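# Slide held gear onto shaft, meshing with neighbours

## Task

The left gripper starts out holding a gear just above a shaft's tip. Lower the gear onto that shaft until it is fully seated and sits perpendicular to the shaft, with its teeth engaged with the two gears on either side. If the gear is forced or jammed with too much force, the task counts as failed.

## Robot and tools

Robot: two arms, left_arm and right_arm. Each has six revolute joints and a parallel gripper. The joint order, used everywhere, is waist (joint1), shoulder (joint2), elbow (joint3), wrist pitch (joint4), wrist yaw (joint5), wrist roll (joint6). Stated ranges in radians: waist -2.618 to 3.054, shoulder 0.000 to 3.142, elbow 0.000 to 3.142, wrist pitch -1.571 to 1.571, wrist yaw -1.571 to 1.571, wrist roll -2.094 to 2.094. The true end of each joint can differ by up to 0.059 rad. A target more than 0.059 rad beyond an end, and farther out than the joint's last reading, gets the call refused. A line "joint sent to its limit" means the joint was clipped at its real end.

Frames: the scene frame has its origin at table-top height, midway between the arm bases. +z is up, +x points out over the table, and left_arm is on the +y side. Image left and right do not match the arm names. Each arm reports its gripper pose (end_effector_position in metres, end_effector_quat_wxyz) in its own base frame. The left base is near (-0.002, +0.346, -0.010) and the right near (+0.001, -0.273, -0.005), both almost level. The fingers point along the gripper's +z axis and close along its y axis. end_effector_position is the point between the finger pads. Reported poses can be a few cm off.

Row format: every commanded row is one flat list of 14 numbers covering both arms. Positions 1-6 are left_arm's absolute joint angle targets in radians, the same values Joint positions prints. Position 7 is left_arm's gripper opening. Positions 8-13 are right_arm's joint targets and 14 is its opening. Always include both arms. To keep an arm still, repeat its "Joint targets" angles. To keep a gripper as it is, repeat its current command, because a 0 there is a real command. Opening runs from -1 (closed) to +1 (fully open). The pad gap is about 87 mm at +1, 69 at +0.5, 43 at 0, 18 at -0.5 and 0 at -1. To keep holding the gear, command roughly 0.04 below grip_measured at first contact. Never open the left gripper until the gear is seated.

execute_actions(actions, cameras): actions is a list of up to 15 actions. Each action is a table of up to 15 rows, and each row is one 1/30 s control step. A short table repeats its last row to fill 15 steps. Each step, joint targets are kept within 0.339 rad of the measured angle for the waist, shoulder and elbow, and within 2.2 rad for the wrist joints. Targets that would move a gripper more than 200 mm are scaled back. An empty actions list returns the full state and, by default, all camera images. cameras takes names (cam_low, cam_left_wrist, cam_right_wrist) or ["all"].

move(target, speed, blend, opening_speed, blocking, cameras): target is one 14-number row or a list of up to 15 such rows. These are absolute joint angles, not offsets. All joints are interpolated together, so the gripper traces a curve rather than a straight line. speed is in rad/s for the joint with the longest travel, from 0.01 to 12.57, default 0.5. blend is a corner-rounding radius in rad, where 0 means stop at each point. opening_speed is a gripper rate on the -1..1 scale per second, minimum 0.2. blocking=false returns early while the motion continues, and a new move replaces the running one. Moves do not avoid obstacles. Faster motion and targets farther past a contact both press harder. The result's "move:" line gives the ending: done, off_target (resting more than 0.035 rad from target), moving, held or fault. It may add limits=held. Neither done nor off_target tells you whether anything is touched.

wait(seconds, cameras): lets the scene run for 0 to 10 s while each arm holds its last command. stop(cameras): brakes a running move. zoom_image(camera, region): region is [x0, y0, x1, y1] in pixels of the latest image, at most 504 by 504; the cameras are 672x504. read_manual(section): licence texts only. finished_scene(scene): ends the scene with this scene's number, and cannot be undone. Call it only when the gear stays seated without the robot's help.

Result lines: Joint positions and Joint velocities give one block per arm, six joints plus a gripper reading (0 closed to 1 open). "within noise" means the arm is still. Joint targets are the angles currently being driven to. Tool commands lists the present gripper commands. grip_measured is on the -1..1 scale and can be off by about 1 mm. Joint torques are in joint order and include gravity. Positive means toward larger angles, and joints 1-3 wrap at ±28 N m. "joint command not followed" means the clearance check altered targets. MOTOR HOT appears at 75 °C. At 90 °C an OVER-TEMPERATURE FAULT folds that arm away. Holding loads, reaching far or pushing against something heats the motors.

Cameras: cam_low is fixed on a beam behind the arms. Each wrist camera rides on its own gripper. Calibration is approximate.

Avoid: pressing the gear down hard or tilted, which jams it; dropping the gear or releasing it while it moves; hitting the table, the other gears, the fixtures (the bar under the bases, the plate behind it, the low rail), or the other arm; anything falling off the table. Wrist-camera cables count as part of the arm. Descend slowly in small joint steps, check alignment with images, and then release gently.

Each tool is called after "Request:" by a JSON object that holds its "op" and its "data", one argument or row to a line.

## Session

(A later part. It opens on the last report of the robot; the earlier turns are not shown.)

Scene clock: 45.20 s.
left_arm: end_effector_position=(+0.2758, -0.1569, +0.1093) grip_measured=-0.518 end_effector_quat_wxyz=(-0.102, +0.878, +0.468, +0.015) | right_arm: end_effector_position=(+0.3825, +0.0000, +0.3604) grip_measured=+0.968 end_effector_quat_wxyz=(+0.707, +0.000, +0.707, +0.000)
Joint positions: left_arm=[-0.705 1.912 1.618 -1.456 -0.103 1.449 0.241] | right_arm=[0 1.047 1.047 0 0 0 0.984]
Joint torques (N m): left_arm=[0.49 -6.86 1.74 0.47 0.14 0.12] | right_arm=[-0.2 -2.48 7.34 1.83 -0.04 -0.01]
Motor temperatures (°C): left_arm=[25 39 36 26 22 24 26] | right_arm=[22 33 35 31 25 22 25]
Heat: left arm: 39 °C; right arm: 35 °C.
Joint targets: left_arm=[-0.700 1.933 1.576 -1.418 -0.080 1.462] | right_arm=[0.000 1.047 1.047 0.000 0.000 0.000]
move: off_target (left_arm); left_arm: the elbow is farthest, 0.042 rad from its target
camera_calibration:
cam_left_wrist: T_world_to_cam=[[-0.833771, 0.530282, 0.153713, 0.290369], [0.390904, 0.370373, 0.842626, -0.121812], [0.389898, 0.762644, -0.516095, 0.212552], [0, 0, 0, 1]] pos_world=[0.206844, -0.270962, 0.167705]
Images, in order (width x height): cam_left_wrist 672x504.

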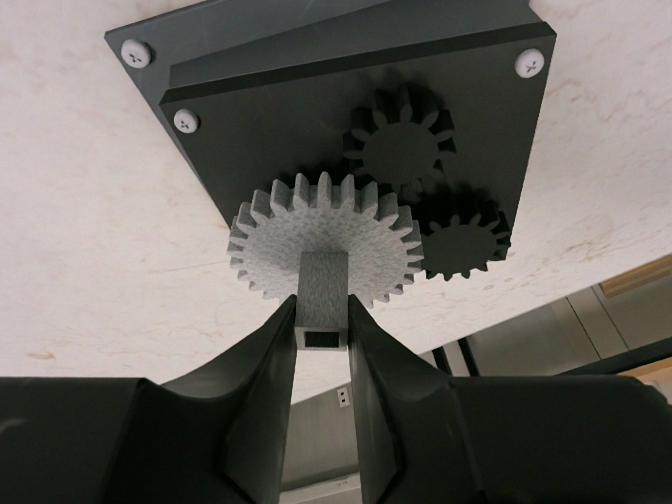

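Request:
{"op": "move", "data": {
  "target": [
    [-0.701,1.963,1.688,-1.535,-0.113,1.458,-1,0,1.047,1.047,0,0,0,1],
    [-0.699,1.966,1.630,-1.475,-0.095,1.460,-1,0,1.047,1.047,0,0,0,1]
  ],
  "speed": 0.15,
  "cameras": ["cam_left_wrist"]
}}

Request:
{"op": "zoom_image", "data": {
  "camera": "cam_left_wrist",
  "region": [220, 160, 430, 310]
}}

Scene clock: 47.70 s.
left_arm: end_effector_position=(+0.2764, -0.1571, +0.1095) grip_measured=-0.520 end_effector_quat_wxyz=(-0.117, +0.877, +0.466, +0.010) | right_arm: end_effector_position=(+0.3825, +0.0000, +0.3604) grip_measured=+0.968 end_effector_quat_wxyz=(+0.707, +0.000, +0.707, +0.000)
Joint positions: left_arm=[-0.705 1.946 1.659 -1.496 -0.104 1.45 0.24] | right_arm=[0 1.047 1.047 0 0 0 0.984]
Joint torques (N m): left_arm=[0.59 -7.25 2.76 0.23 0.01 0.09] | right_arm=[-0.21 -2.48 7.34 1.83 -0.03 -0.01]
Heat: left arm: 39 °C; right arm: 35 °C.
Joint targets: left_arm=[-0.699 1.966 1.630 -1.475 -0.095 1.460] | right_arm=[0.000 1.047 1.047 0.000 0.000 0.000]
move: done
camera_calibration:
cam_left_wrist: T_world_to_cam=[[-0.828731, 0.527537, 0.186844, 0.285525], [0.412742, 0.350654, 0.840646, -0.130976], [0.377954, 0.773787, -0.508334, 0.216802], [0, 0, 0, 1]] pos_world=[0.208741, -0.272456, 0.166964]
Images, in order (width x height): cam_left_wrist 672x504.

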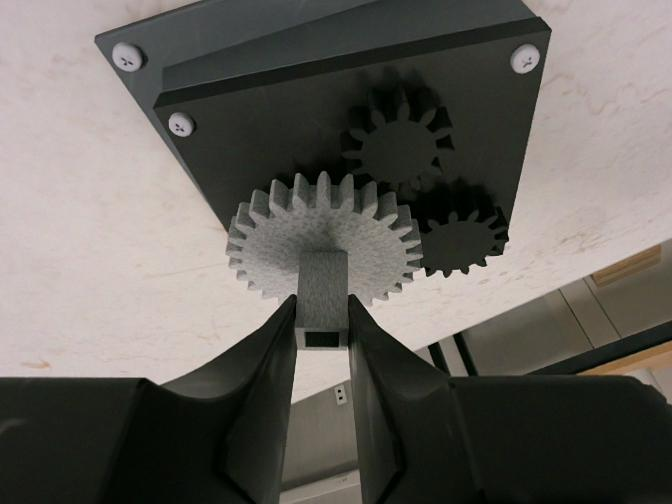

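Scaled by 2.400 from the camera's 672x504 image, which has a finer 960x720 frame.

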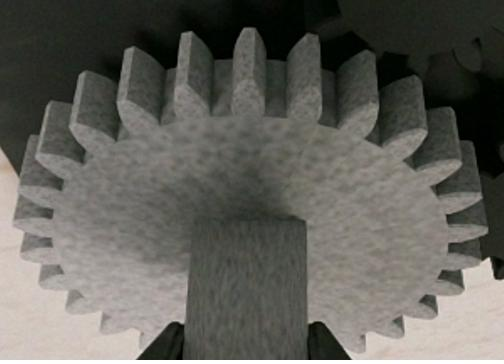

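Request:
{"op": "execute_actions", "data": {
  "actions": [],
  "cameras": ["cam_low","cam_left_wrist"]
}}

Request:
{"op": "zoom_image", "data": {
  "camera": "cam_low",
  "region": [320, 170, 390, 230]
}}

Scene clock: 48.73 s.
left_arm: end_effector_position=(+0.2764, -0.1571, +0.1095) grip_measured=-0.520 end_effector_quat_wxyz=(-0.117, +0.877, +0.466, +0.010) | right_arm: end_effector_position=(+0.3825, +0.0000, +0.3604) grip_measured=+0.968 end_effector_quat_wxyz=(+0.707, +0.000, +0.707, +0.000)
Joint positions: left_arm=[-0.705 1.946 1.659 -1.496 -0.104 1.45 0.24] | right_arm=[0 1.047 1.047 0 0 0 0.984]
Joint velocities: within noise
Joint torques (N m): left_arm=[0.59 -7.25 2.76 0.23 0.02 0.09] | right_arm=[-0.18 -2.48 7.34 1.83 -0.04 -0.01]
Motor temperatures (°C): left_arm=[25 39 36 26 22 24 26] | right_arm=[22 33 35 32 25 22 25]
Heat: left arm: 39 °C; right arm: 35 °C.
Joint targets: left_arm=[-0.699 1.966 1.630 -1.475 -0.095 1.460] | right_arm=[0.000 1.047 1.047 0.000 0.000 0.000]
Tool commands: left_gripper/opening=-1.0 right_gripper/opening=+1.0
camera_calibration:
cam_left_wrist: T_world_to_cam=[[-0.828731, 0.527537, 0.186844, 0.285525], [0.412742, 0.350654, 0.840646, -0.130976], [0.377954, 0.773787, -0.508334, 0.216802], [0, 0, 0, 1]] pos_world=[0.208741, -0.272456, 0.166964]
Images, in order (width x height): cam_low 672x504, cam_left_wrist 672x504.

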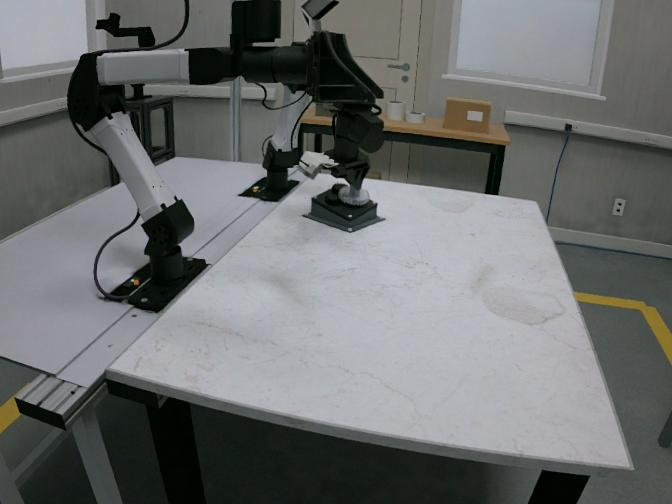

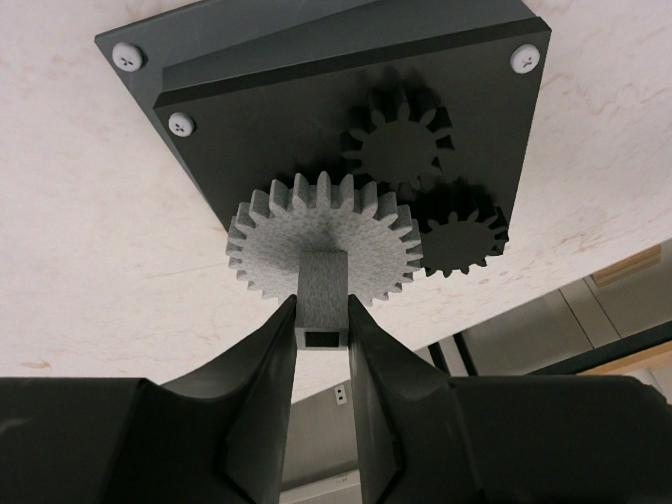

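Scaled by 7.200 from the camera's 672x504 image, which has a finer 960x720 frame.

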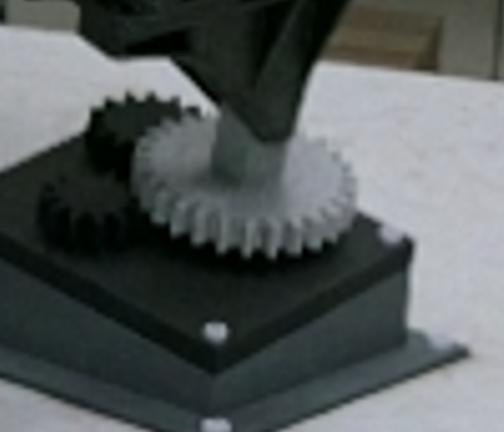

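Request:
{"op": "zoom_image", "data": {
  "camera": "cam_low",
  "region": [334, 180, 374, 212]
}}

Scaled by 12.600 from the camera's 672x504 image, which has a finer 960x720 frame.

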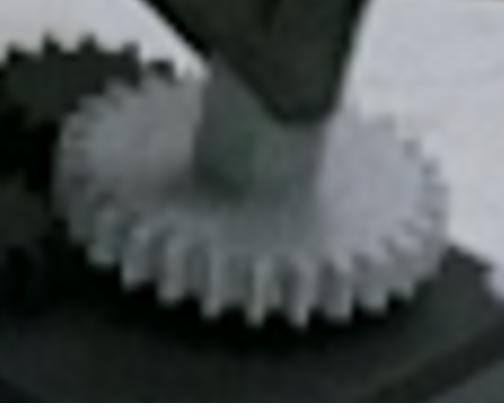

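Request:
{"op": "move", "data": {
  "target": [
    [-0.704,1.955,1.690,-1.538,-0.110,1.458,-1,0,1.047,1.047,0,0,0,1],
    [-0.712,1.860,1.577,-1.438,-0.110,1.453,-1,0,1.047,1.047,0,0,0,1]
  ],
  "speed": 0.12,
  "cameras": ["cam_left_wrist","cam_low"]
}}

Request:
{"op": "zoom_image", "data": {
  "camera": "cam_low",
  "region": [334, 180, 374, 212]
}}

Request:
{"op": "zoom_image", "data": {
  "camera": "cam_left_wrist",
  "region": [200, 60, 520, 300]
}}

Scene clock: 52.27 s.
left_arm: end_effector_position=(+0.2744, -0.1560, +0.1121) grip_measured=-0.520 end_effector_quat_wxyz=(-0.092, +0.879, +0.467, +0.020) | right_arm: end_effector_position=(+0.3825, +0.0000, +0.3604) grip_measured=+0.968 end_effector_quat_wxyz=(+0.707, +0.000, +0.707, +0.000)
Joint positions: left_arm=[-0.707 1.883 1.595 -1.439 -0.105 1.45 0.24] | right_arm=[0 1.047 1.047 0 0 0 0.984]
Joint torques (N m): left_arm=[-0.51 -10.28 3.7 0.16 -0.12 0.01] | right_arm=[-0.2 -2.5 7.32 1.82 -0.04 0]
Heat: left arm: 40 °C; right arm: 35 °C.
Joint targets: left_arm=[-0.712 1.860 1.577 -1.438 -0.110 1.453] | right_arm=[0.000 1.047 1.047 0.000 0.000 0.000]
move: done
camera_calibration:
cam_left_wrist: T_world_to_cam=[[-0.834496, 0.534916, 0.132216, 0.291692], [0.377312, 0.379867, 0.844593, -0.11889], [0.401561, 0.754696, -0.518828, 0.209741], [0, 0, 0, 1]] pos_world=[0.20405, -0.26916, 0.170667]
Images, in order (width x height): cam_low 672x504, cam_left_wrist 672x504.

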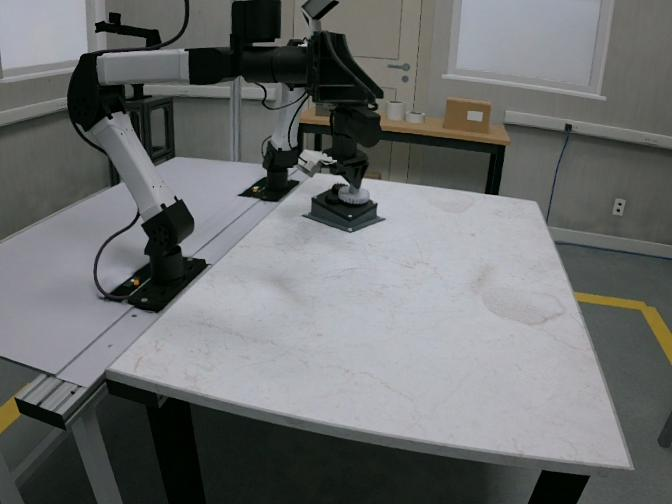

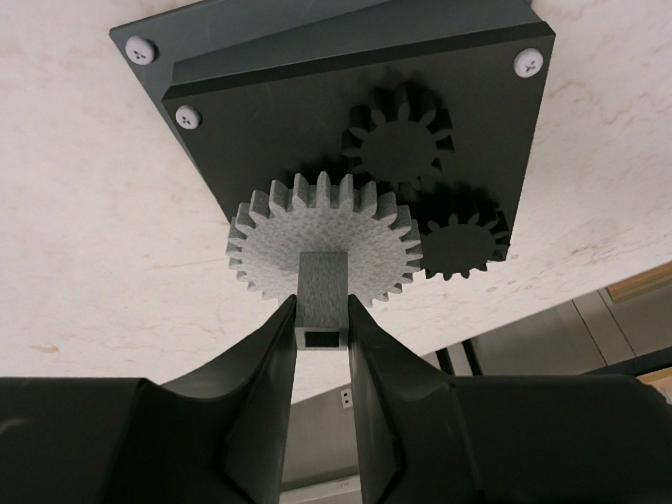

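Scaled by 12.600 from the camera's 672x504 image, which has a finer 960x720 frame.

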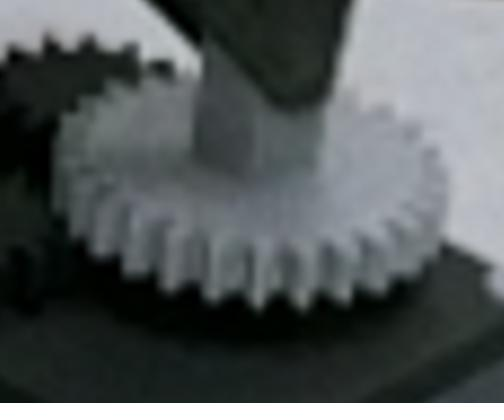

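Scaled by 1.575 from the camera's 672x504 image, which has a finer 960x720 frame.

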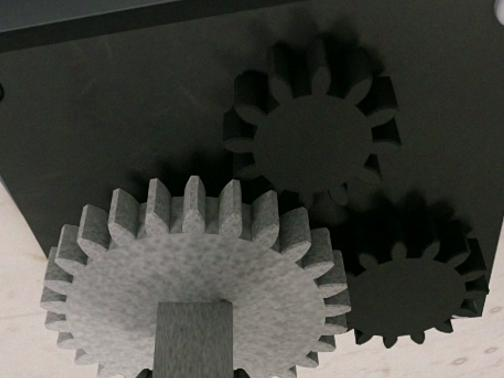

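Request:
{"op": "move", "data": {
  "target": [
    [-0.708,1.890,1.560,-1.420,-0.100,1.458,-1,0,1.047,1.047,0,0,0,1],
    [-0.706,1.892,1.540,-1.395,-0.088,1.458,-1,0,1.047,1.047,0,0,0,1],
    [-0.708,1.880,1.600,-1.460,-0.112,1.466,-1,0,1.047,1.047,0,0,0,1],
    [-0.706,1.889,1.536,-1.394,-0.088,1.475,-1,0,1.047,1.047,0,0,0,1]
  ],
  "speed": 0.15,
  "cameras": ["cam_left_wrist"]
}}

Scene clock: 55.13 s.
left_arm: end_effector_position=(+0.2750, -0.1565, +0.1106) grip_measured=-0.518 end_effector_quat_wxyz=(-0.087, +0.883, +0.461, +0.023) | right_arm: end_effector_position=(+0.3825, +0.0000, +0.3604) grip_measured=+0.968 end_effector_quat_wxyz=(+0.707, +0.000, +0.707, +0.000)
Joint positions: left_arm=[-0.708 1.873 1.577 -1.42 -0.107 1.463 0.241] | right_arm=[0 1.047 1.047 0 0 0 0.984]
Joint torques (N m): left_arm=[0.25 -6.97 1.91 0.42 0.11 0.11] | right_arm=[-0.2 -2.48 7.34 1.83 -0.04 0]
Heat: left arm: 40 °C; right arm: 35 °C.
Joint targets: left_arm=[-0.706 1.889 1.536 -1.394 -0.088 1.475] | right_arm=[0.000 1.047 1.047 0.000 0.000 0.000]
move: off_target (left_arm); left_arm: the elbow is farthest, 0.041 rad from its target
camera_calibration:
cam_left_wrist: T_world_to_cam=[[-0.827397, 0.548203, 0.122011, 0.293766], [0.37622, 0.379725, 0.845144, -0.117439], [0.41698, 0.745173, -0.520428, 0.20356], [0, 0, 0, 1]] pos_world=[0.202364, -0.268136, 0.169349]
Images, in order (width x height): cam_left_wrist 672x504.

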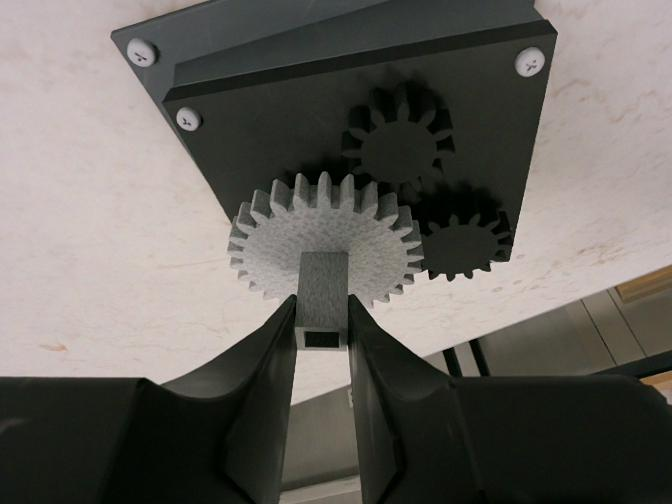

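Request:
{"op": "zoom_image", "data": {
  "camera": "cam_left_wrist",
  "region": [335, 75, 465, 205]
}}

Request:
{"op": "zoom_image", "data": {
  "camera": "cam_left_wrist",
  "region": [405, 185, 525, 293]
}}

Request:
{"op": "zoom_image", "data": {
  "camera": "cam_left_wrist",
  "region": [220, 160, 430, 310]
}}

Scaled by 3.877 from the camera's 672x504 image, which has a finer 960x720 frame.

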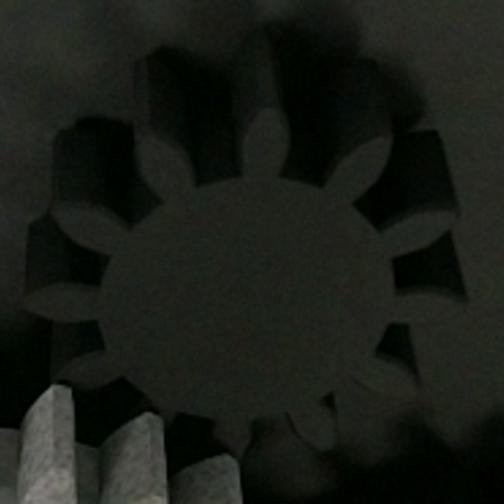

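Scaled by 4.200 from the camera's 672x504 image, which has a finer 960x720 frame.

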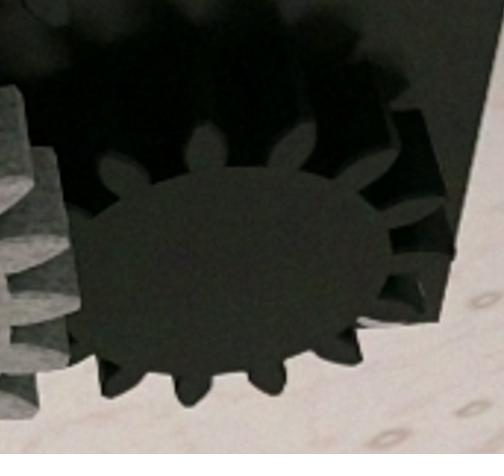

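Scaled by 2.400 from the camera's 672x504 image, which has a finer 960x720 frame.

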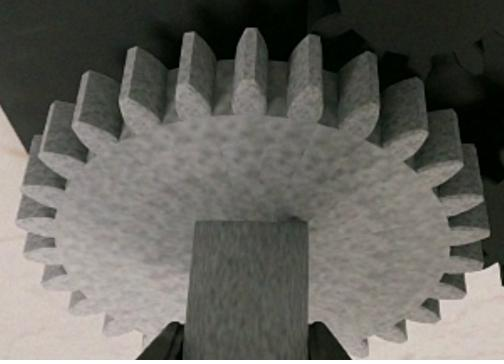

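Request:
{"op": "move", "data": {
  "target": [
    [-0.707,1.883,1.632,-1.489,-0.112,1.466,-1,0,1.047,1.047,0,0,0,1],
    [-0.705,1.890,1.640,-1.490,-0.112,1.408,-1,0,1.047,1.047,0,0,0,1],
    [-0.704,1.896,1.552,-1.400,-0.088,1.410,-1,0,1.047,1.047,0,0,0,1]
  ],
  "speed": 0.15,
  "cameras": ["cam_left_wrist"]
}}

Request:
{"op": "zoom_image", "data": {
  "camera": "cam_left_wrist",
  "region": [200, 60, 520, 300]
}}

Scene clock: 59.63 s.
left_arm: end_effector_position=(+0.2730, -0.1533, +0.1160) grip_measured=-0.520 end_effector_quat_wxyz=(-0.091, +0.872, +0.481, +0.028) | right_arm: end_effector_position=(+0.3825, +0.0000, +0.3604) grip_measured=+0.968 end_effector_quat_wxyz=(+0.707, +0.000, +0.707, +0.000)
Joint positions: left_arm=[-0.708 1.871 1.592 -1.443 -0.116 1.416 0.24] | right_arm=[0 1.047 1.047 0 0 0 0.984]
Joint torques (N m): left_arm=[0.47 -6.26 1.96 0.58 0.18 -0.08] | right_arm=[-0.2 -2.47 7.32 1.83 -0.04 -0.01]
Heat: left arm: 40 °C; right arm: 35 °C.
Joint targets: left_arm=[-0.704 1.896 1.552 -1.400 -0.088 1.410] | right_arm=[0.000 1.047 1.047 0.000 0.000 0.000]
move: off_target (left_arm); left_arm: the wrist pitch is farthest, 0.043 rad from its target
camera_calibration:
cam_left_wrist: T_world_to_cam=[[-0.852207, 0.509044, 0.120904, 0.290658], [0.351203, 0.385279, 0.853356, -0.115695], [0.387814, 0.769698, -0.507115, 0.215051], [0, 0, 0, 1]] pos_world=[0.204933, -0.268907, 0.172643]
Images, in order (width x height): cam_left_wrist 672x504.

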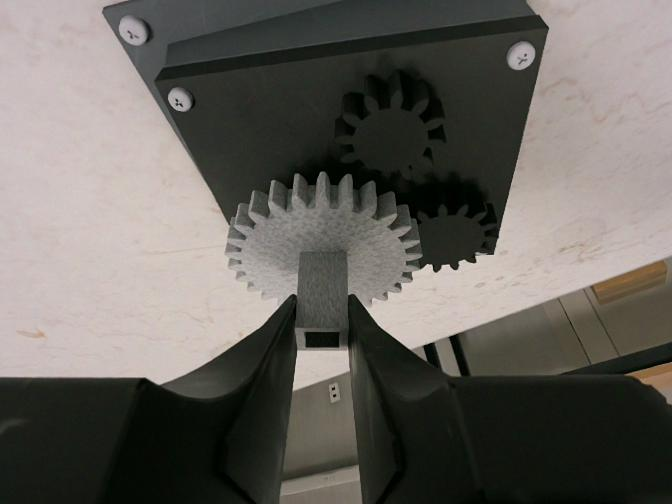

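Scaled by 1.575 from the camera's 672x504 image, which has a finer 960x720 frame.

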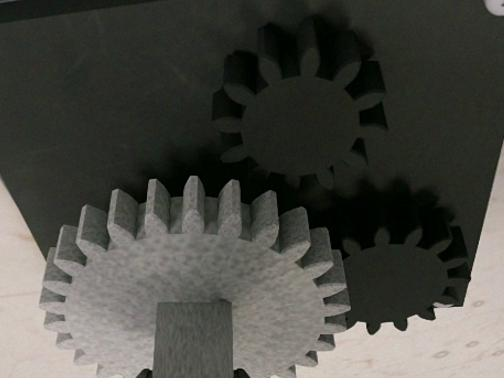

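Request:
{"op": "move", "data": {
  "target": [
    [-0.715,1.899,1.650,-1.485,-0.103,1.411,-1,0,1.047,1.047,0,0,0,1],
    [-0.714,1.898,1.618,-1.453,-0.103,1.411,-1,0,1.047,1.047,0,0,0,1]
  ],
  "speed": 0.15
}}

Request:
{"op": "move", "data": {
  "target": [
    [-0.714,1.897,1.594,-1.432,-0.102,1.412,-1,0,1.047,1.047,0,0,0,1]
  ],
  "speed": 0.07,
  "cameras": ["cam_left_wrist"]
}}

Scene clock: 61.77 s.
left_arm: end_effector_position=(+0.2760, -0.1577, +0.1205) grip_measured=-0.520 end_effector_quat_wxyz=(-0.086, +0.872, +0.482, +0.026) | right_arm: end_effector_position=(+0.3825, +0.0000, +0.3604) grip_measured=+0.968 end_effector_quat_wxyz=(+0.707, +0.000, +0.707, +0.000)
Joint positions: left_arm=[-0.708 1.885 1.631 -1.461 -0.108 1.415 0.24] | right_arm=[0 1.047 1.047 0 0 0 0.984]
Joint torques (N m): left_arm=[-0.49 -7.32 4.18 0.25 -0.03 -0.08] | right_arm=[-0.2 -2.48 7.32 1.83 -0.04 -0.01]
Heat: left arm: 40 °C; right arm: 35 °C.
Joint targets: left_arm=[-0.714 1.898 1.618 -1.453 -0.103 1.411] | right_arm=[0.000 1.047 1.047 0.000 0.000 0.000]
move: done

Scene clock: 62.47 s.
left_arm: end_effector_position=(+0.2749, -0.1567, +0.1165) grip_measured=-0.520 end_effector_quat_wxyz=(-0.089, +0.871, +0.482, +0.025) | right_arm: end_effector_position=(+0.3825, +0.0000, +0.3604) grip_measured=+0.968 end_effector_quat_wxyz=(+0.707, +0.000, +0.707, +0.000)
Joint positions: left_arm=[-0.708 1.885 1.613 -1.45 -0.108 1.415 0.24] | right_arm=[0 1.047 1.047 0 0 0 0.984]
Joint torques (N m): left_arm=[-0.49 -7.39 3.6 0.33 -0.01 -0.06] | right_arm=[-0.2 -2.48 7.34 1.82 -0.03 -0.01]
Heat: left arm: 40 °C; right arm: 35 °C.
Joint targets: left_arm=[-0.714 1.897 1.594 -1.432 -0.102 1.412] | right_arm=[0.000 1.047 1.047 0.000 0.000 0.000]
move: done
camera_calibration:
cam_left_wrist: T_world_to_cam=[[-0.852719, 0.508172, 0.12096, 0.29396], [0.353771, 0.391427, 0.849489, -0.114809], [0.384339, 0.767167, -0.513554, 0.218426], [0, 0, 0, 1]] pos_world=[0.207331, -0.272012, 0.174145]
Images, in order (width x height): cam_left_wrist 672x504.

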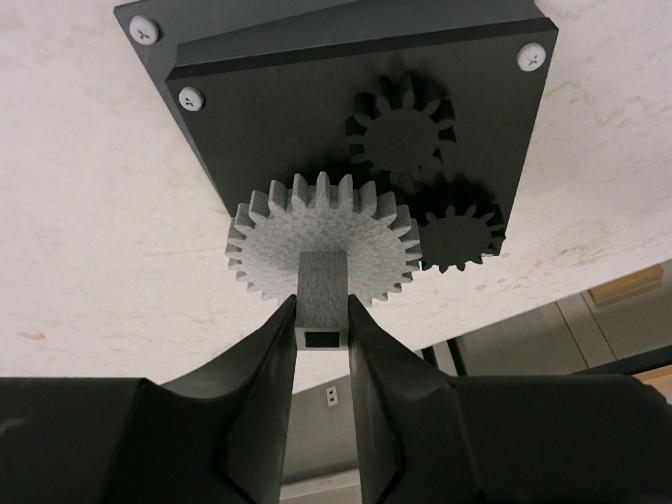

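Request:
{"op": "move", "data": {
  "target": [
    [-0.719,1.903,1.625,-1.455,-0.100,1.409,-1,0,1.047,1.047,0,0,0,1],
    [-0.719,1.903,1.605,-1.438,-0.100,1.409,-1,0,1.047,1.047,0,0,0,1],
    [-0.719,1.902,1.590,-1.425,-0.099,1.409,-1,0,1.047,1.047,0,0,0,1]
  ],
  "speed": 0.08
}}

Scene clock: 64.47 s.
left_arm: end_effector_position=(+0.2746, -0.1573, +0.1164) grip_measured=-0.520 end_effector_quat_wxyz=(-0.089, +0.872, +0.481, +0.025) | right_arm: end_effector_position=(+0.3825, +0.0000, +0.3604) grip_measured=+0.968 end_effector_quat_wxyz=(+0.707, +0.000, +0.707, +0.000)
Joint positions: left_arm=[-0.71 1.885 1.613 -1.45 -0.108 1.415 0.24] | right_arm=[0 1.047 1.047 0 0 0 0.984]
Joint torques (N m): left_arm=[-0.81 -7.01 3.28 0.4 0.01 -0.1] | right_arm=[-0.2 -2.47 7.34 1.83 -0.04 -0.01]
Heat: left arm: 40 °C; right arm: 36 °C.
Joint targets: left_arm=[-0.719 1.902 1.590 -1.425 -0.099 1.409] | right_arm=[0.000 1.047 1.047 0.000 0.000 0.000]
move: done

Request:
{"op": "move", "data": {
  "target": [
    [-0.722,1.912,1.640,-1.470,-0.100,1.409,-1,0,1.047,1.047,0,0,0,1],
    [-0.720,1.908,1.608,-1.440,-0.100,1.409,-1,0,1.047,1.047,0,0,0,1],
    [-0.720,1.906,1.586,-1.422,-0.099,1.409,-1,0,1.047,1.047,0,0,0,1]
  ],
  "speed": 0.08,
  "cameras": ["cam_left_wrist"]
}}

Scene clock: 66.80 s.
left_arm: end_effector_position=(+0.2744, -0.1589, +0.1118) grip_measured=-0.520 end_effector_quat_wxyz=(-0.090, +0.873, +0.479, +0.023) | right_arm: end_effector_position=(+0.3825, +0.0000, +0.3604) grip_measured=+0.968 end_effector_quat_wxyz=(+0.707, +0.000, +0.707, +0.000)
Joint positions: left_arm=[-0.713 1.892 1.605 -1.438 -0.106 1.415 0.24] | right_arm=[0 1.047 1.047 0 0 0 0.984]
Joint torques (N m): left_arm=[-0.65 -7.35 3.63 0.3 -0.01 -0.1] | right_arm=[-0.18 -2.48 7.34 1.82 -0.04 -0.01]
Heat: left arm: 40 °C; right arm: 36 °C.
Joint targets: left_arm=[-0.720 1.906 1.586 -1.422 -0.099 1.409] | right_arm=[0.000 1.047 1.047 0.000 0.000 0.000]
move: done
camera_calibration:
cam_left_wrist: T_world_to_cam=[[-0.849825, 0.512002, 0.125106, 0.294617], [0.35929, 0.389085, 0.848247, -0.111576], [0.385627, 0.765811, -0.514612, 0.217381], [0, 0, 0, 1]] pos_world=[0.206633, -0.273904, 0.169652]
Images, in order (width x height): cam_left_wrist 672x504.

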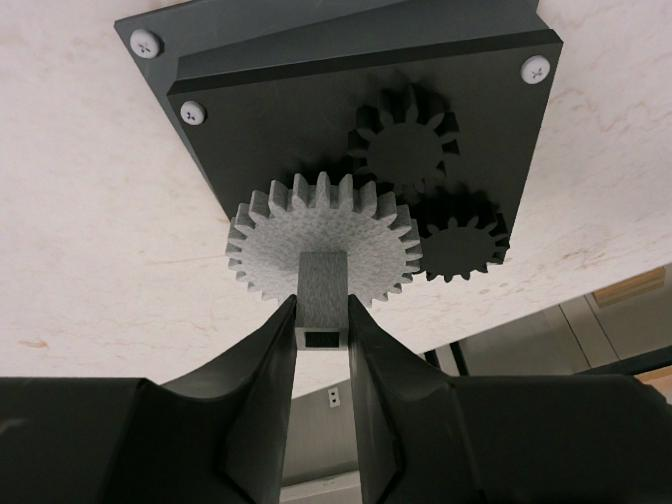

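Request:
{"op": "zoom_image", "data": {
  "camera": "cam_left_wrist",
  "region": [335, 75, 465, 205]
}}

Request:
{"op": "zoom_image", "data": {
  "camera": "cam_left_wrist",
  "region": [405, 185, 525, 293]
}}

Request:
{"op": "zoom_image", "data": {
  "camera": "cam_left_wrist",
  "region": [220, 160, 430, 310]
}}

Scaled by 3.877 from the camera's 672x504 image, which has a finer 960x720 frame.

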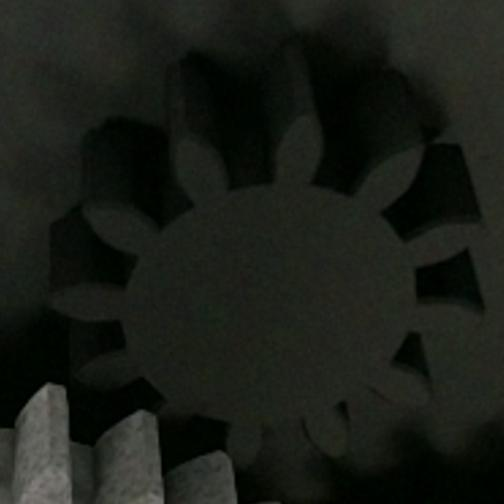

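Scaled by 4.200 from the camera's 672x504 image, which has a finer 960x720 frame.

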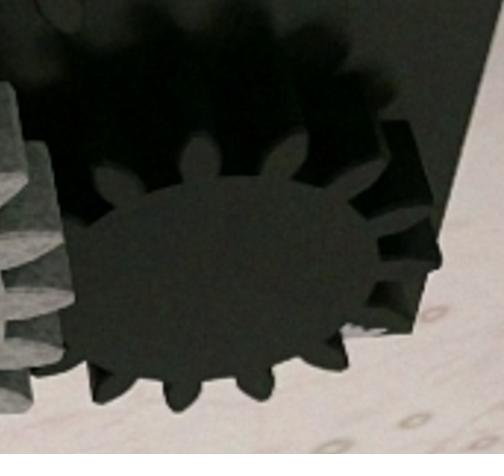

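Scaled by 2.400 from the camera's 672x504 image, which has a finer 960x720 frame.

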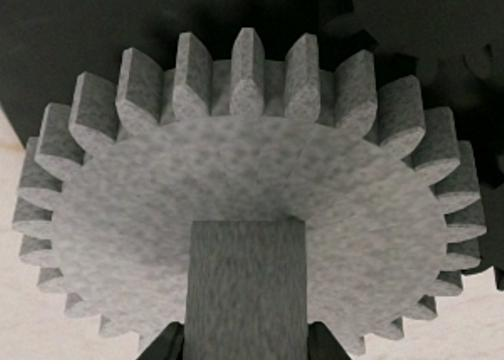

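Request:
{"op": "move", "data": {
  "target": [
    [-0.718,1.906,1.566,-1.404,-0.092,1.409,-1,0,1.047,1.047,0,0,0,1],
    [-0.717,1.908,1.550,-1.386,-0.085,1.409,-1,0,1.047,1.047,0,0,0,1]
  ],
  "speed": 0.1,
  "cameras": ["cam_left_wrist"]
}}

Scene clock: 69.67 s.
left_arm: end_effector_position=(+0.2763, -0.1572, +0.1094) grip_measured=-0.515 end_effector_quat_wxyz=(-0.092, +0.873, +0.479, +0.031) | right_arm: end_effector_position=(+0.3825, +0.0000, +0.3604) grip_measured=+0.968 end_effector_quat_wxyz=(+0.707, +0.000, +0.707, +0.000)
Joint positions: left_arm=[-0.714 1.891 1.59 -1.421 -0.122 1.415 0.242] | right_arm=[0 1.047 1.047 0 0 0 0.984]
Joint torques (N m): left_arm=[-0.23 -7.01 1.92 0.51 0.27 -0.1] | right_arm=[-0.21 -2.48 7.32 1.82 -0.04 -0.01]
Heat: left arm: 41 °C; right arm: 36 °C.
Joint targets: left_arm=[-0.717 1.908 1.550 -1.386 -0.085 1.409] | right_arm=[0.000 1.047 1.047 0.000 0.000 0.000]
move: off_target (left_arm); left_arm: the elbow is farthest, 0.040 rad from its target
camera_calibration:
cam_left_wrist: T_world_to_cam=[[-0.849754, 0.51346, 0.119485, 0.296496], [0.349737, 0.379474, 0.856553, -0.110641], [0.394465, 0.769648, -0.502036, 0.210932], [0, 0, 0, 1]] pos_world=[0.207439, -0.272596, 0.165238]
Images, in order (width x height): cam_left_wrist 672x504.

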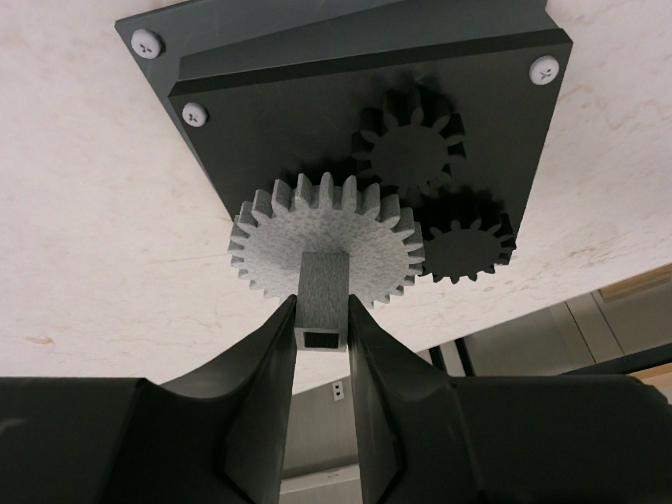

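Request:
{"op": "move", "data": {
  "target": [
    [-0.717,1.908,1.560,-1.402,-0.070,1.409,-1,0,1.047,1.047,0,0,0,1],
    [-0.715,1.915,1.570,-1.405,-0.070,1.370,-1,0,1.047,1.047,0,0,0,1],
    [-0.719,1.900,1.550,-1.400,-0.070,1.460,-1,0,1.047,1.047,0,0,0,1],
    [-0.715,1.915,1.565,-1.402,-0.066,1.375,-1,0,1.047,1.047,0,0,0,1],
    [-0.717,1.908,1.552,-1.395,-0.066,1.430,-1,0,1.047,1.047,0,0,0,1]
  ],
  "speed": 0.15,
  "cameras": ["cam_left_wrist"]
}}

Scene clock: 74.40 s.
left_arm: end_effector_position=(+0.2759, -0.1573, +0.1094) grip_measured=-0.515 end_effector_quat_wxyz=(-0.091, +0.874, +0.477, +0.030) | right_arm: end_effector_position=(+0.3825, +0.0000, +0.3604) grip_measured=+0.968 end_effector_quat_wxyz=(+0.707, +0.000, +0.707, +0.000)
Joint positions: left_arm=[-0.714 1.888 1.587 -1.42 -0.12 1.42 0.242] | right_arm=[0 1.047 1.047 0 0 0 0.984]
Joint torques (N m): left_arm=[-0.23 -6.78 2.39 0.4 0.42 0.09] | right_arm=[-0.2 -2.48 7.34 1.83 -0.03 -0.01]
Heat: left arm: 41 °C; right arm: 36 °C.
Joint targets: left_arm=[-0.717 1.908 1.552 -1.395 -0.066 1.430] | right_arm=[0.000 1.047 1.047 0.000 0.000 0.000]
move: off_target (left_arm); left_arm: the wrist yaw is farthest, 0.054 rad from its target
camera_calibration:
cam_left_wrist: T_world_to_cam=[[-0.847455, 0.517362, 0.118981, 0.296187], [0.352338, 0.380504, 0.855029, -0.110876], [0.397087, 0.76652, -0.504747, 0.210357], [0, 0, 0, 1]] pos_world=[0.206541, -0.27229, 0.165738]
Images, in order (width x height): cam_left_wrist 672x504.

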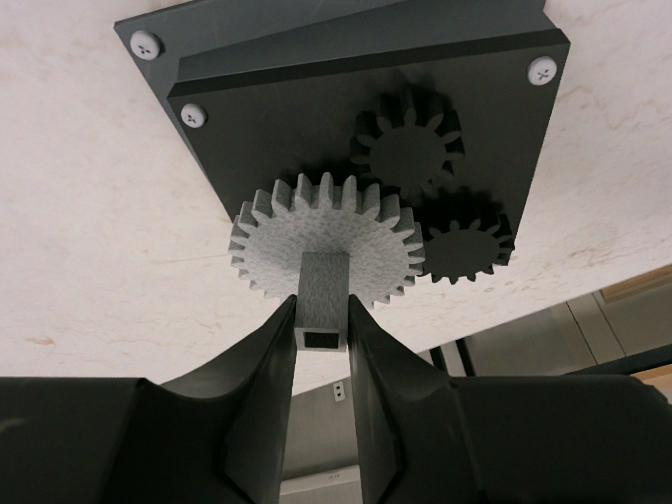

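Request:
{"op": "move", "data": {
  "target": [
    [-0.718,1.912,1.615,-1.452,-0.103,1.412,-1,0,1.047,1.047,0,0,0,1],
    [-0.714,1.940,1.640,-1.478,-0.103,1.412,-1,0,1.047,1.047,0,0,0,1]
  ],
  "speed": 0.1,
  "cameras": ["cam_left_wrist"]
}}

Scene clock: 76.47 s.
left_arm: end_effector_position=(+0.2753, -0.1576, +0.1103) grip_measured=-0.518 end_effector_quat_wxyz=(-0.105, +0.873, +0.475, +0.023) | right_arm: end_effector_position=(+0.3825, +0.0000, +0.3604) grip_measured=+0.968 end_effector_quat_wxyz=(+0.707, +0.000, +0.707, +0.000)
Joint positions: left_arm=[-0.714 1.918 1.626 -1.461 -0.116 1.421 0.241] | right_arm=[0 1.047 1.047 0 0 0 0.984]
Joint torques (N m): left_arm=[0.06 -6.86 6.26 -0.07 0.04 -0.12] | right_arm=[-0.2 -2.48 7.34 1.83 -0.04 -0.01]
Heat: left arm: 41 °C; right arm: 36 °C.
Joint targets: left_arm=[-0.714 1.940 1.640 -1.478 -0.103 1.412] | right_arm=[0.000 1.047 1.047 0.000 0.000 0.000]
move: done
camera_calibration:
cam_left_wrist: T_world_to_cam=[[-0.843628, 0.514935, 0.152098, 0.290583], [0.376007, 0.36437, 0.85197, -0.119991], [0.383289, 0.775936, -0.501012, 0.216095], [0, 0, 0, 1]] pos_world=[0.207435, -0.273586, 0.166298]
Images, in order (width x height): cam_left_wrist 672x504.

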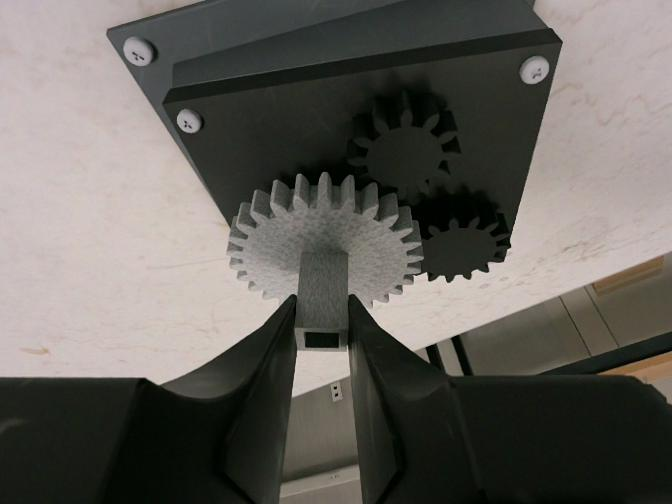

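Request:
{"op": "move", "data": {
  "target": [
    [-0.714,1.940,1.640,-1.478,-0.103,1.412,-0.38,0,1.047,1.047,0,0,0,1]
  ],
  "opening_speed": 0.5,
  "cameras": ["cam_left_wrist"]
}}

Request:
{"op": "zoom_image", "data": {
  "camera": "cam_left_wrist",
  "region": [200, 60, 520, 300]
}}

Scene clock: 78.10 s.
left_arm: end_effector_position=(+0.2747, -0.1582, +0.1085) grip_measured=-0.380 end_effector_quat_wxyz=(-0.107, +0.873, +0.475, +0.019) | right_arm: end_effector_position=(+0.3825, +0.0000, +0.3604) grip_measured=+0.968 end_effector_quat_wxyz=(+0.707, +0.000, +0.707, +0.000)
Joint positions: left_arm=[-0.714 1.923 1.626 -1.461 -0.111 1.421 0.31] | right_arm=[0 1.047 1.047 0 0 0 0.984]
Joint torques (N m): left_arm=[0.05 -7.28 6.24 -0.08 -0.01 -0.12] | right_arm=[-0.21 -2.48 7.32 1.82 -0.03 -0.01]
Heat: left arm: 41 °C; right arm: 36 °C.
Joint targets: left_arm=[-0.714 1.940 1.640 -1.478 -0.103 1.412] | right_arm=[0.000 1.047 1.047 0.000 0.000 0.000]
move: done
camera_calibration:
cam_left_wrist: T_world_to_cam=[[-0.843033, 0.514223, 0.157704, 0.289811], [0.381559, 0.365109, 0.849181, -0.119088], [0.379089, 0.776061, -0.504005, 0.217431], [0, 0, 0, 1]] pos_world=[0.207333, -0.274287, 0.165009]
Images, in order (width x height): cam_left_wrist 672x504.

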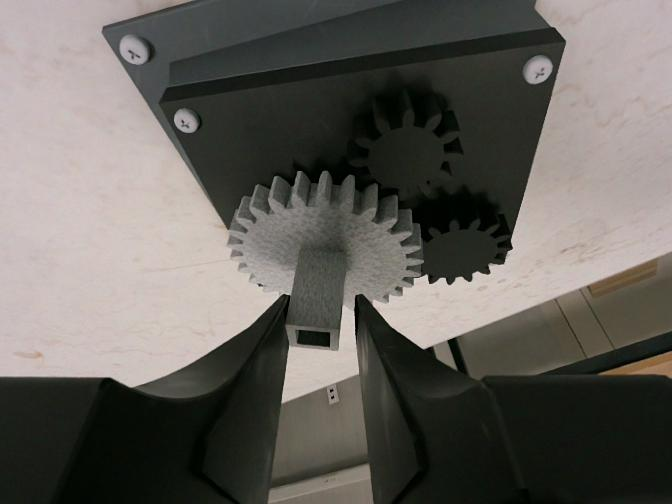

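Scaled by 1.575 from the camera's 672x504 image, which has a finer 960x720 frame.

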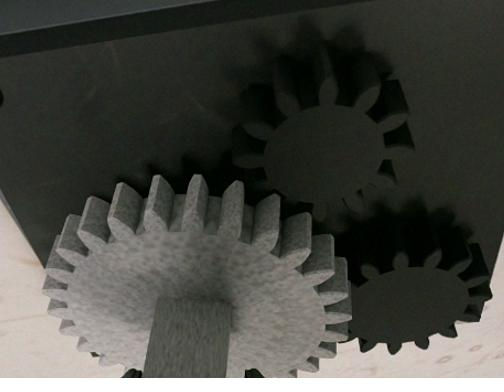

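Request:
{"op": "move", "data": {
  "target": [
    [-0.714,1.940,1.645,-1.484,-0.103,1.412,-1,0,1.047,1.047,0,0,0,1]
  ],
  "opening_speed": 0.4,
  "cameras": ["cam_left_wrist"]
}}

Request:
{"op": "zoom_image", "data": {
  "camera": "cam_left_wrist",
  "region": [220, 160, 430, 310]
}}

Scene clock: 80.00 s.
left_arm: end_effector_position=(+0.2758, -0.1592, +0.1093) grip_measured=-0.505 end_effector_quat_wxyz=(-0.104, +0.873, +0.475, +0.020) | right_arm: end_effector_position=(+0.3825, +0.0000, +0.3604) grip_measured=+0.968 end_effector_quat_wxyz=(+0.707, +0.000, +0.707, +0.000)
Joint positions: left_arm=[-0.714 1.923 1.63 -1.46 -0.111 1.421 0.247] | right_arm=[0 1.047 1.047 0 0 0 0.984]
Joint torques (N m): left_arm=[0.05 -7.3 6.31 -0.13 0 -0.12] | right_arm=[-0.2 -2.48 7.34 1.82 -0.04 -0.01]
Heat: left arm: 41 °C; right arm: 36 °C.
Joint targets: left_arm=[-0.714 1.940 1.645 -1.484 -0.103 1.412] | right_arm=[0.000 1.047 1.047 0.000 0.000 0.000]
move: done
camera_calibration:
cam_left_wrist: T_world_to_cam=[[-0.843709, 0.514773, 0.152197, 0.291996], [0.377923, 0.368268, 0.849443, -0.118349], [0.381221, 0.774201, -0.505255, 0.217334], [0, 0, 0, 1]] pos_world=[0.208234, -0.274988, 0.165899]
Images, in order (width x height): cam_left_wrist 672x504.

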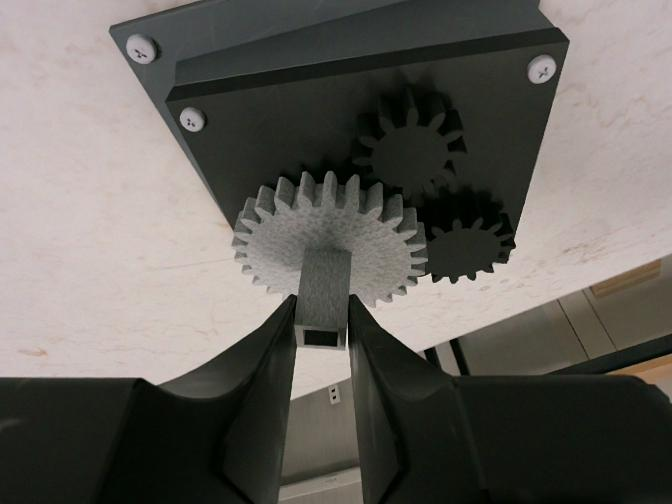

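Scaled by 2.400 from the camera's 672x504 image, which has a finer 960x720 frame.

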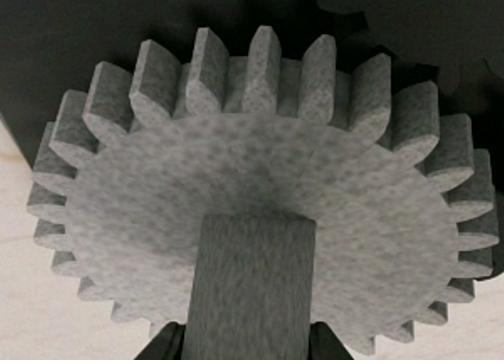

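Request:
{"op": "move", "data": {
  "target": [
    [-0.716,1.942,1.662,-1.500,-0.103,1.411,-1,0,1.047,1.047,0,0,0,1]
  ],
  "speed": 0.1,
  "cameras": ["cam_left_wrist"]
}}

Request:
{"op": "zoom_image", "data": {
  "camera": "cam_left_wrist",
  "region": [200, 60, 520, 300]
}}

Scene clock: 80.87 s.
left_arm: end_effector_position=(+0.2759, -0.1596, +0.1123) grip_measured=-0.506 end_effector_quat_wxyz=(-0.103, +0.873, +0.475, +0.020) | right_arm: end_effector_position=(+0.3825, +0.0000, +0.3604) grip_measured=+0.968 end_effector_quat_wxyz=(+0.707, +0.000, +0.707, +0.000)
Joint positions: left_arm=[-0.714 1.923 1.642 -1.471 -0.109 1.421 0.247] | right_arm=[0 1.047 1.047 0 0 0 0.984]
Joint torques (N m): left_arm=[-0.14 -7.15 6.68 -0.18 -0.02 -0.13] | right_arm=[-0.18 -2.48 7.32 1.83 -0.04 -0.01]
Heat: left arm: 40 °C; right arm: 36 °C.
Joint targets: left_arm=[-0.716 1.942 1.662 -1.500 -0.103 1.411] | right_arm=[0.000 1.047 1.047 0.000 0.000 0.000]
move: done
camera_calibration:
cam_left_wrist: T_world_to_cam=[[-0.843835, 0.51482, 0.151336, 0.291917], [0.377934, 0.369987, 0.848691, -0.12048], [0.38093, 0.77335, -0.506776, 0.21928], [0, 0, 0, 1]] pos_world=[0.208333, -0.275289, 0.169198]
Images, in order (width x height): cam_left_wrist 672x504.

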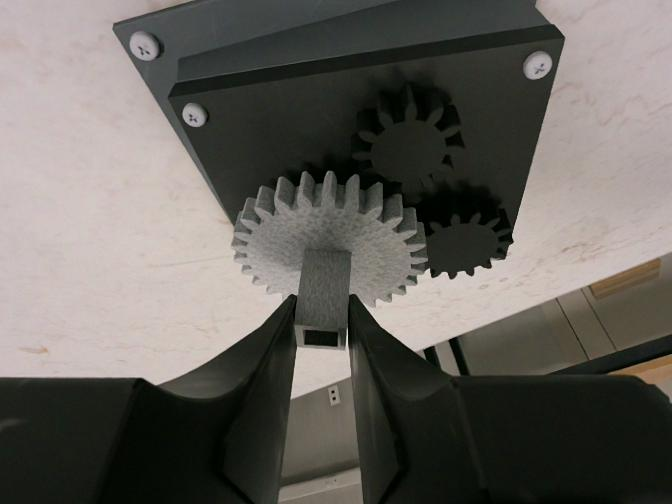

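Scaled by 1.575 from the camera's 672x504 image, which has a finer 960x720 frame.

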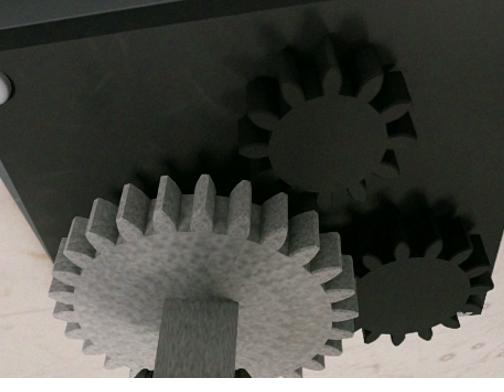

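Request:
{"op": "move", "data": {
  "target": [
    [-0.714,1.940,1.642,-1.480,-0.103,1.412,-1,0,1.047,1.047,0,0,0,1],
    [-0.714,1.940,1.642,-1.480,-0.103,1.412,-0.38,0,1.047,1.047,0,0,0,1],
    [-0.708,2.015,1.735,-1.562,-0.103,1.412,-0.38,0,1.047,1.047,0,0,0,1]
  ],
  "speed": 0.15,
  "opening_speed": 0.6,
  "cameras": ["cam_left_wrist"]
}}

Scene clock: 84.33 s.
left_arm: end_effector_position=(+0.2762, -0.1598, +0.1092) grip_measured=-0.380 end_effector_quat_wxyz=(-0.138, +0.871, +0.472, +0.007) | right_arm: end_effector_position=(+0.3825, +0.0000, +0.3604) grip_measured=+0.968 end_effector_quat_wxyz=(+0.707, +0.000, +0.707, +0.000)
Joint positions: left_arm=[-0.714 1.997 1.716 -1.546 -0.109 1.42 0.31] | right_arm=[0 1.047 1.047 0 0 0 0.984]
Joint torques (N m): left_arm=[0.64 -7.72 6.48 -0.23 -0.02 -0.11] | right_arm=[-0.2 -2.48 7.34 1.82 -0.04 -0.01]
Heat: left arm: 40 °C; right arm: 36 °C.
Joint targets: left_arm=[-0.708 2.015 1.735 -1.562 -0.103 1.412] | right_arm=[0.000 1.047 1.047 0.000 0.000 0.000]
move: done
camera_calibration:
cam_left_wrist: T_world_to_cam=[[-0.833445, 0.505315, 0.223666, 0.280478], [0.425541, 0.328671, 0.843143, -0.136975], [0.35254, 0.797892, -0.488962, 0.227566], [0, 0, 0, 1]] pos_world=[0.211825, -0.278283, 0.164027]
Images, in order (width x height): cam_left_wrist 672x504.

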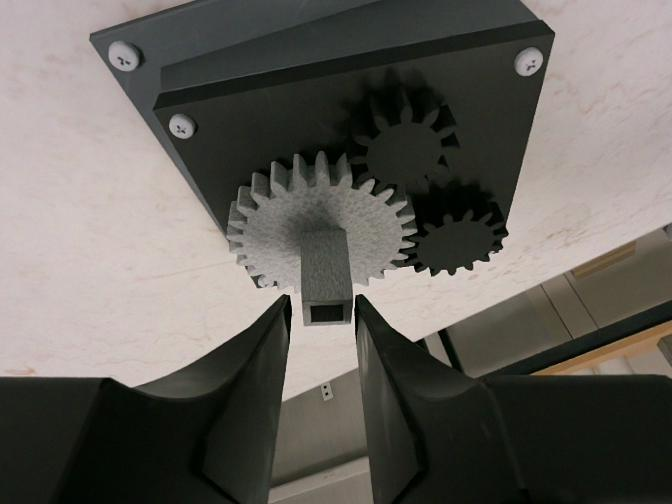

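Request:
{"op": "zoom_image", "data": {
  "camera": "cam_left_wrist",
  "region": [200, 60, 520, 300]
}}

Request:
{"op": "wait", "data": {
  "seconds": 0.1,
  "cameras": ["cam_low","cam_left_wrist"]
}}

Request:
{"op": "zoom_image", "data": {
  "camera": "cam_low",
  "region": [320, 170, 390, 230]
}}

Scaled by 1.575 from the camera's 672x504 image, which has a finer 960x720 frame.

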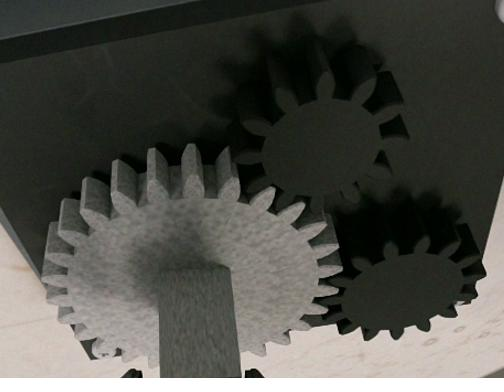

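Scene clock: 84.60 s.
left_arm: end_effector_position=(+0.2761, -0.1598, +0.1092) grip_measured=-0.380 end_effector_quat_wxyz=(-0.138, +0.871, +0.472, +0.007) | right_arm: end_effector_position=(+0.3825, +0.0000, +0.3604) grip_measured=+0.968 end_effector_quat_wxyz=(+0.707, +0.000, +0.707, +0.000)
Joint positions: left_arm=[-0.714 1.997 1.716 -1.546 -0.109 1.42 0.31] | right_arm=[0 1.047 1.047 0 0 0 0.984]
Joint torques (N m): left_arm=[0.64 -7.71 6.5 -0.22 -0.02 -0.11] | right_arm=[-0.2 -2.48 7.34 1.83 -0.04 -0.01]
Heat: left arm: 40 °C; right arm: 36 °C.
Joint targets: left_arm=[-0.708 2.015 1.735 -1.562 -0.103 1.412] | right_arm=[0.000 1.047 1.047 0.000 0.000 0.000]
Tool commands: left_gripper/opening=-0.38 right_gripper/opening=+1.0
wait: 0.10 s; at rest from the start
camera_calibration:
cam_left_wrist: T_world_to_cam=[[-0.8334, 0.505244, 0.223993, 0.280372], [0.42573, 0.328449, 0.843134, -0.137161], [0.352418, 0.798029, -0.488826, 0.227657], [0, 0, 0, 1]] pos_world=[0.211825, -0.278283, 0.164128]
Images, in order (width x height): cam_low 672x504, cam_left_wrist 672x504.

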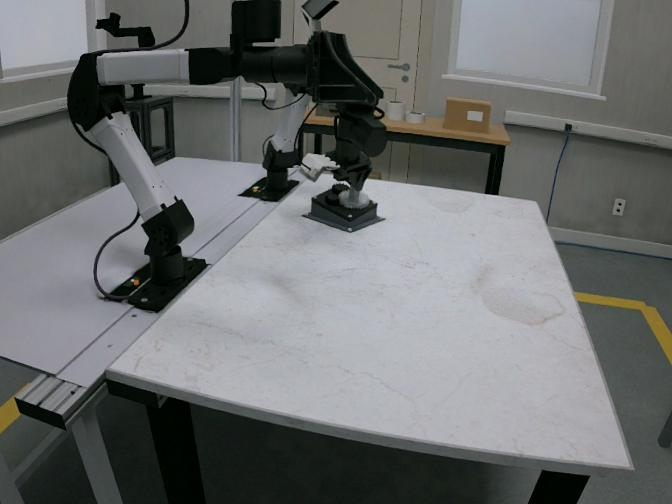

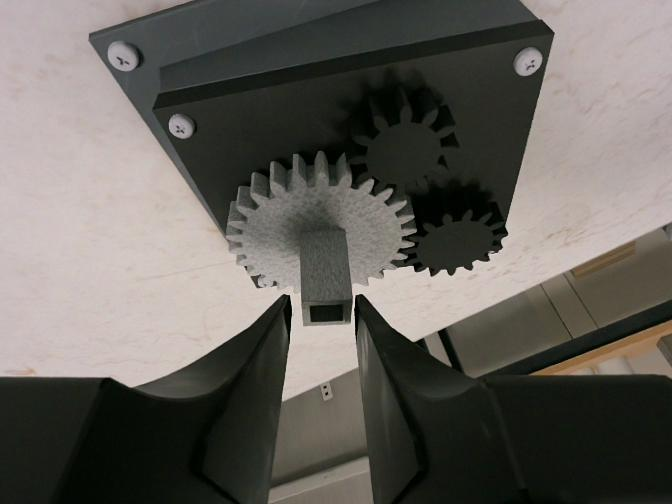

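Scaled by 7.200 from the camera's 672x504 image, which has a finer 960x720 frame.

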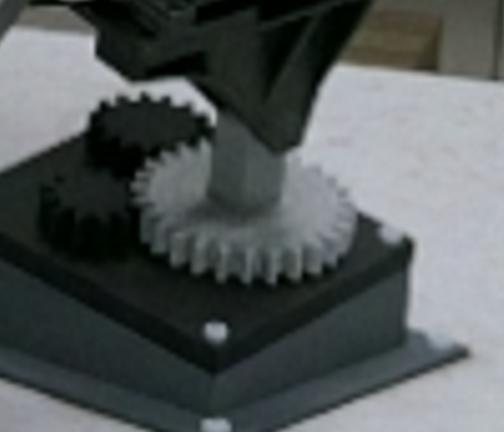

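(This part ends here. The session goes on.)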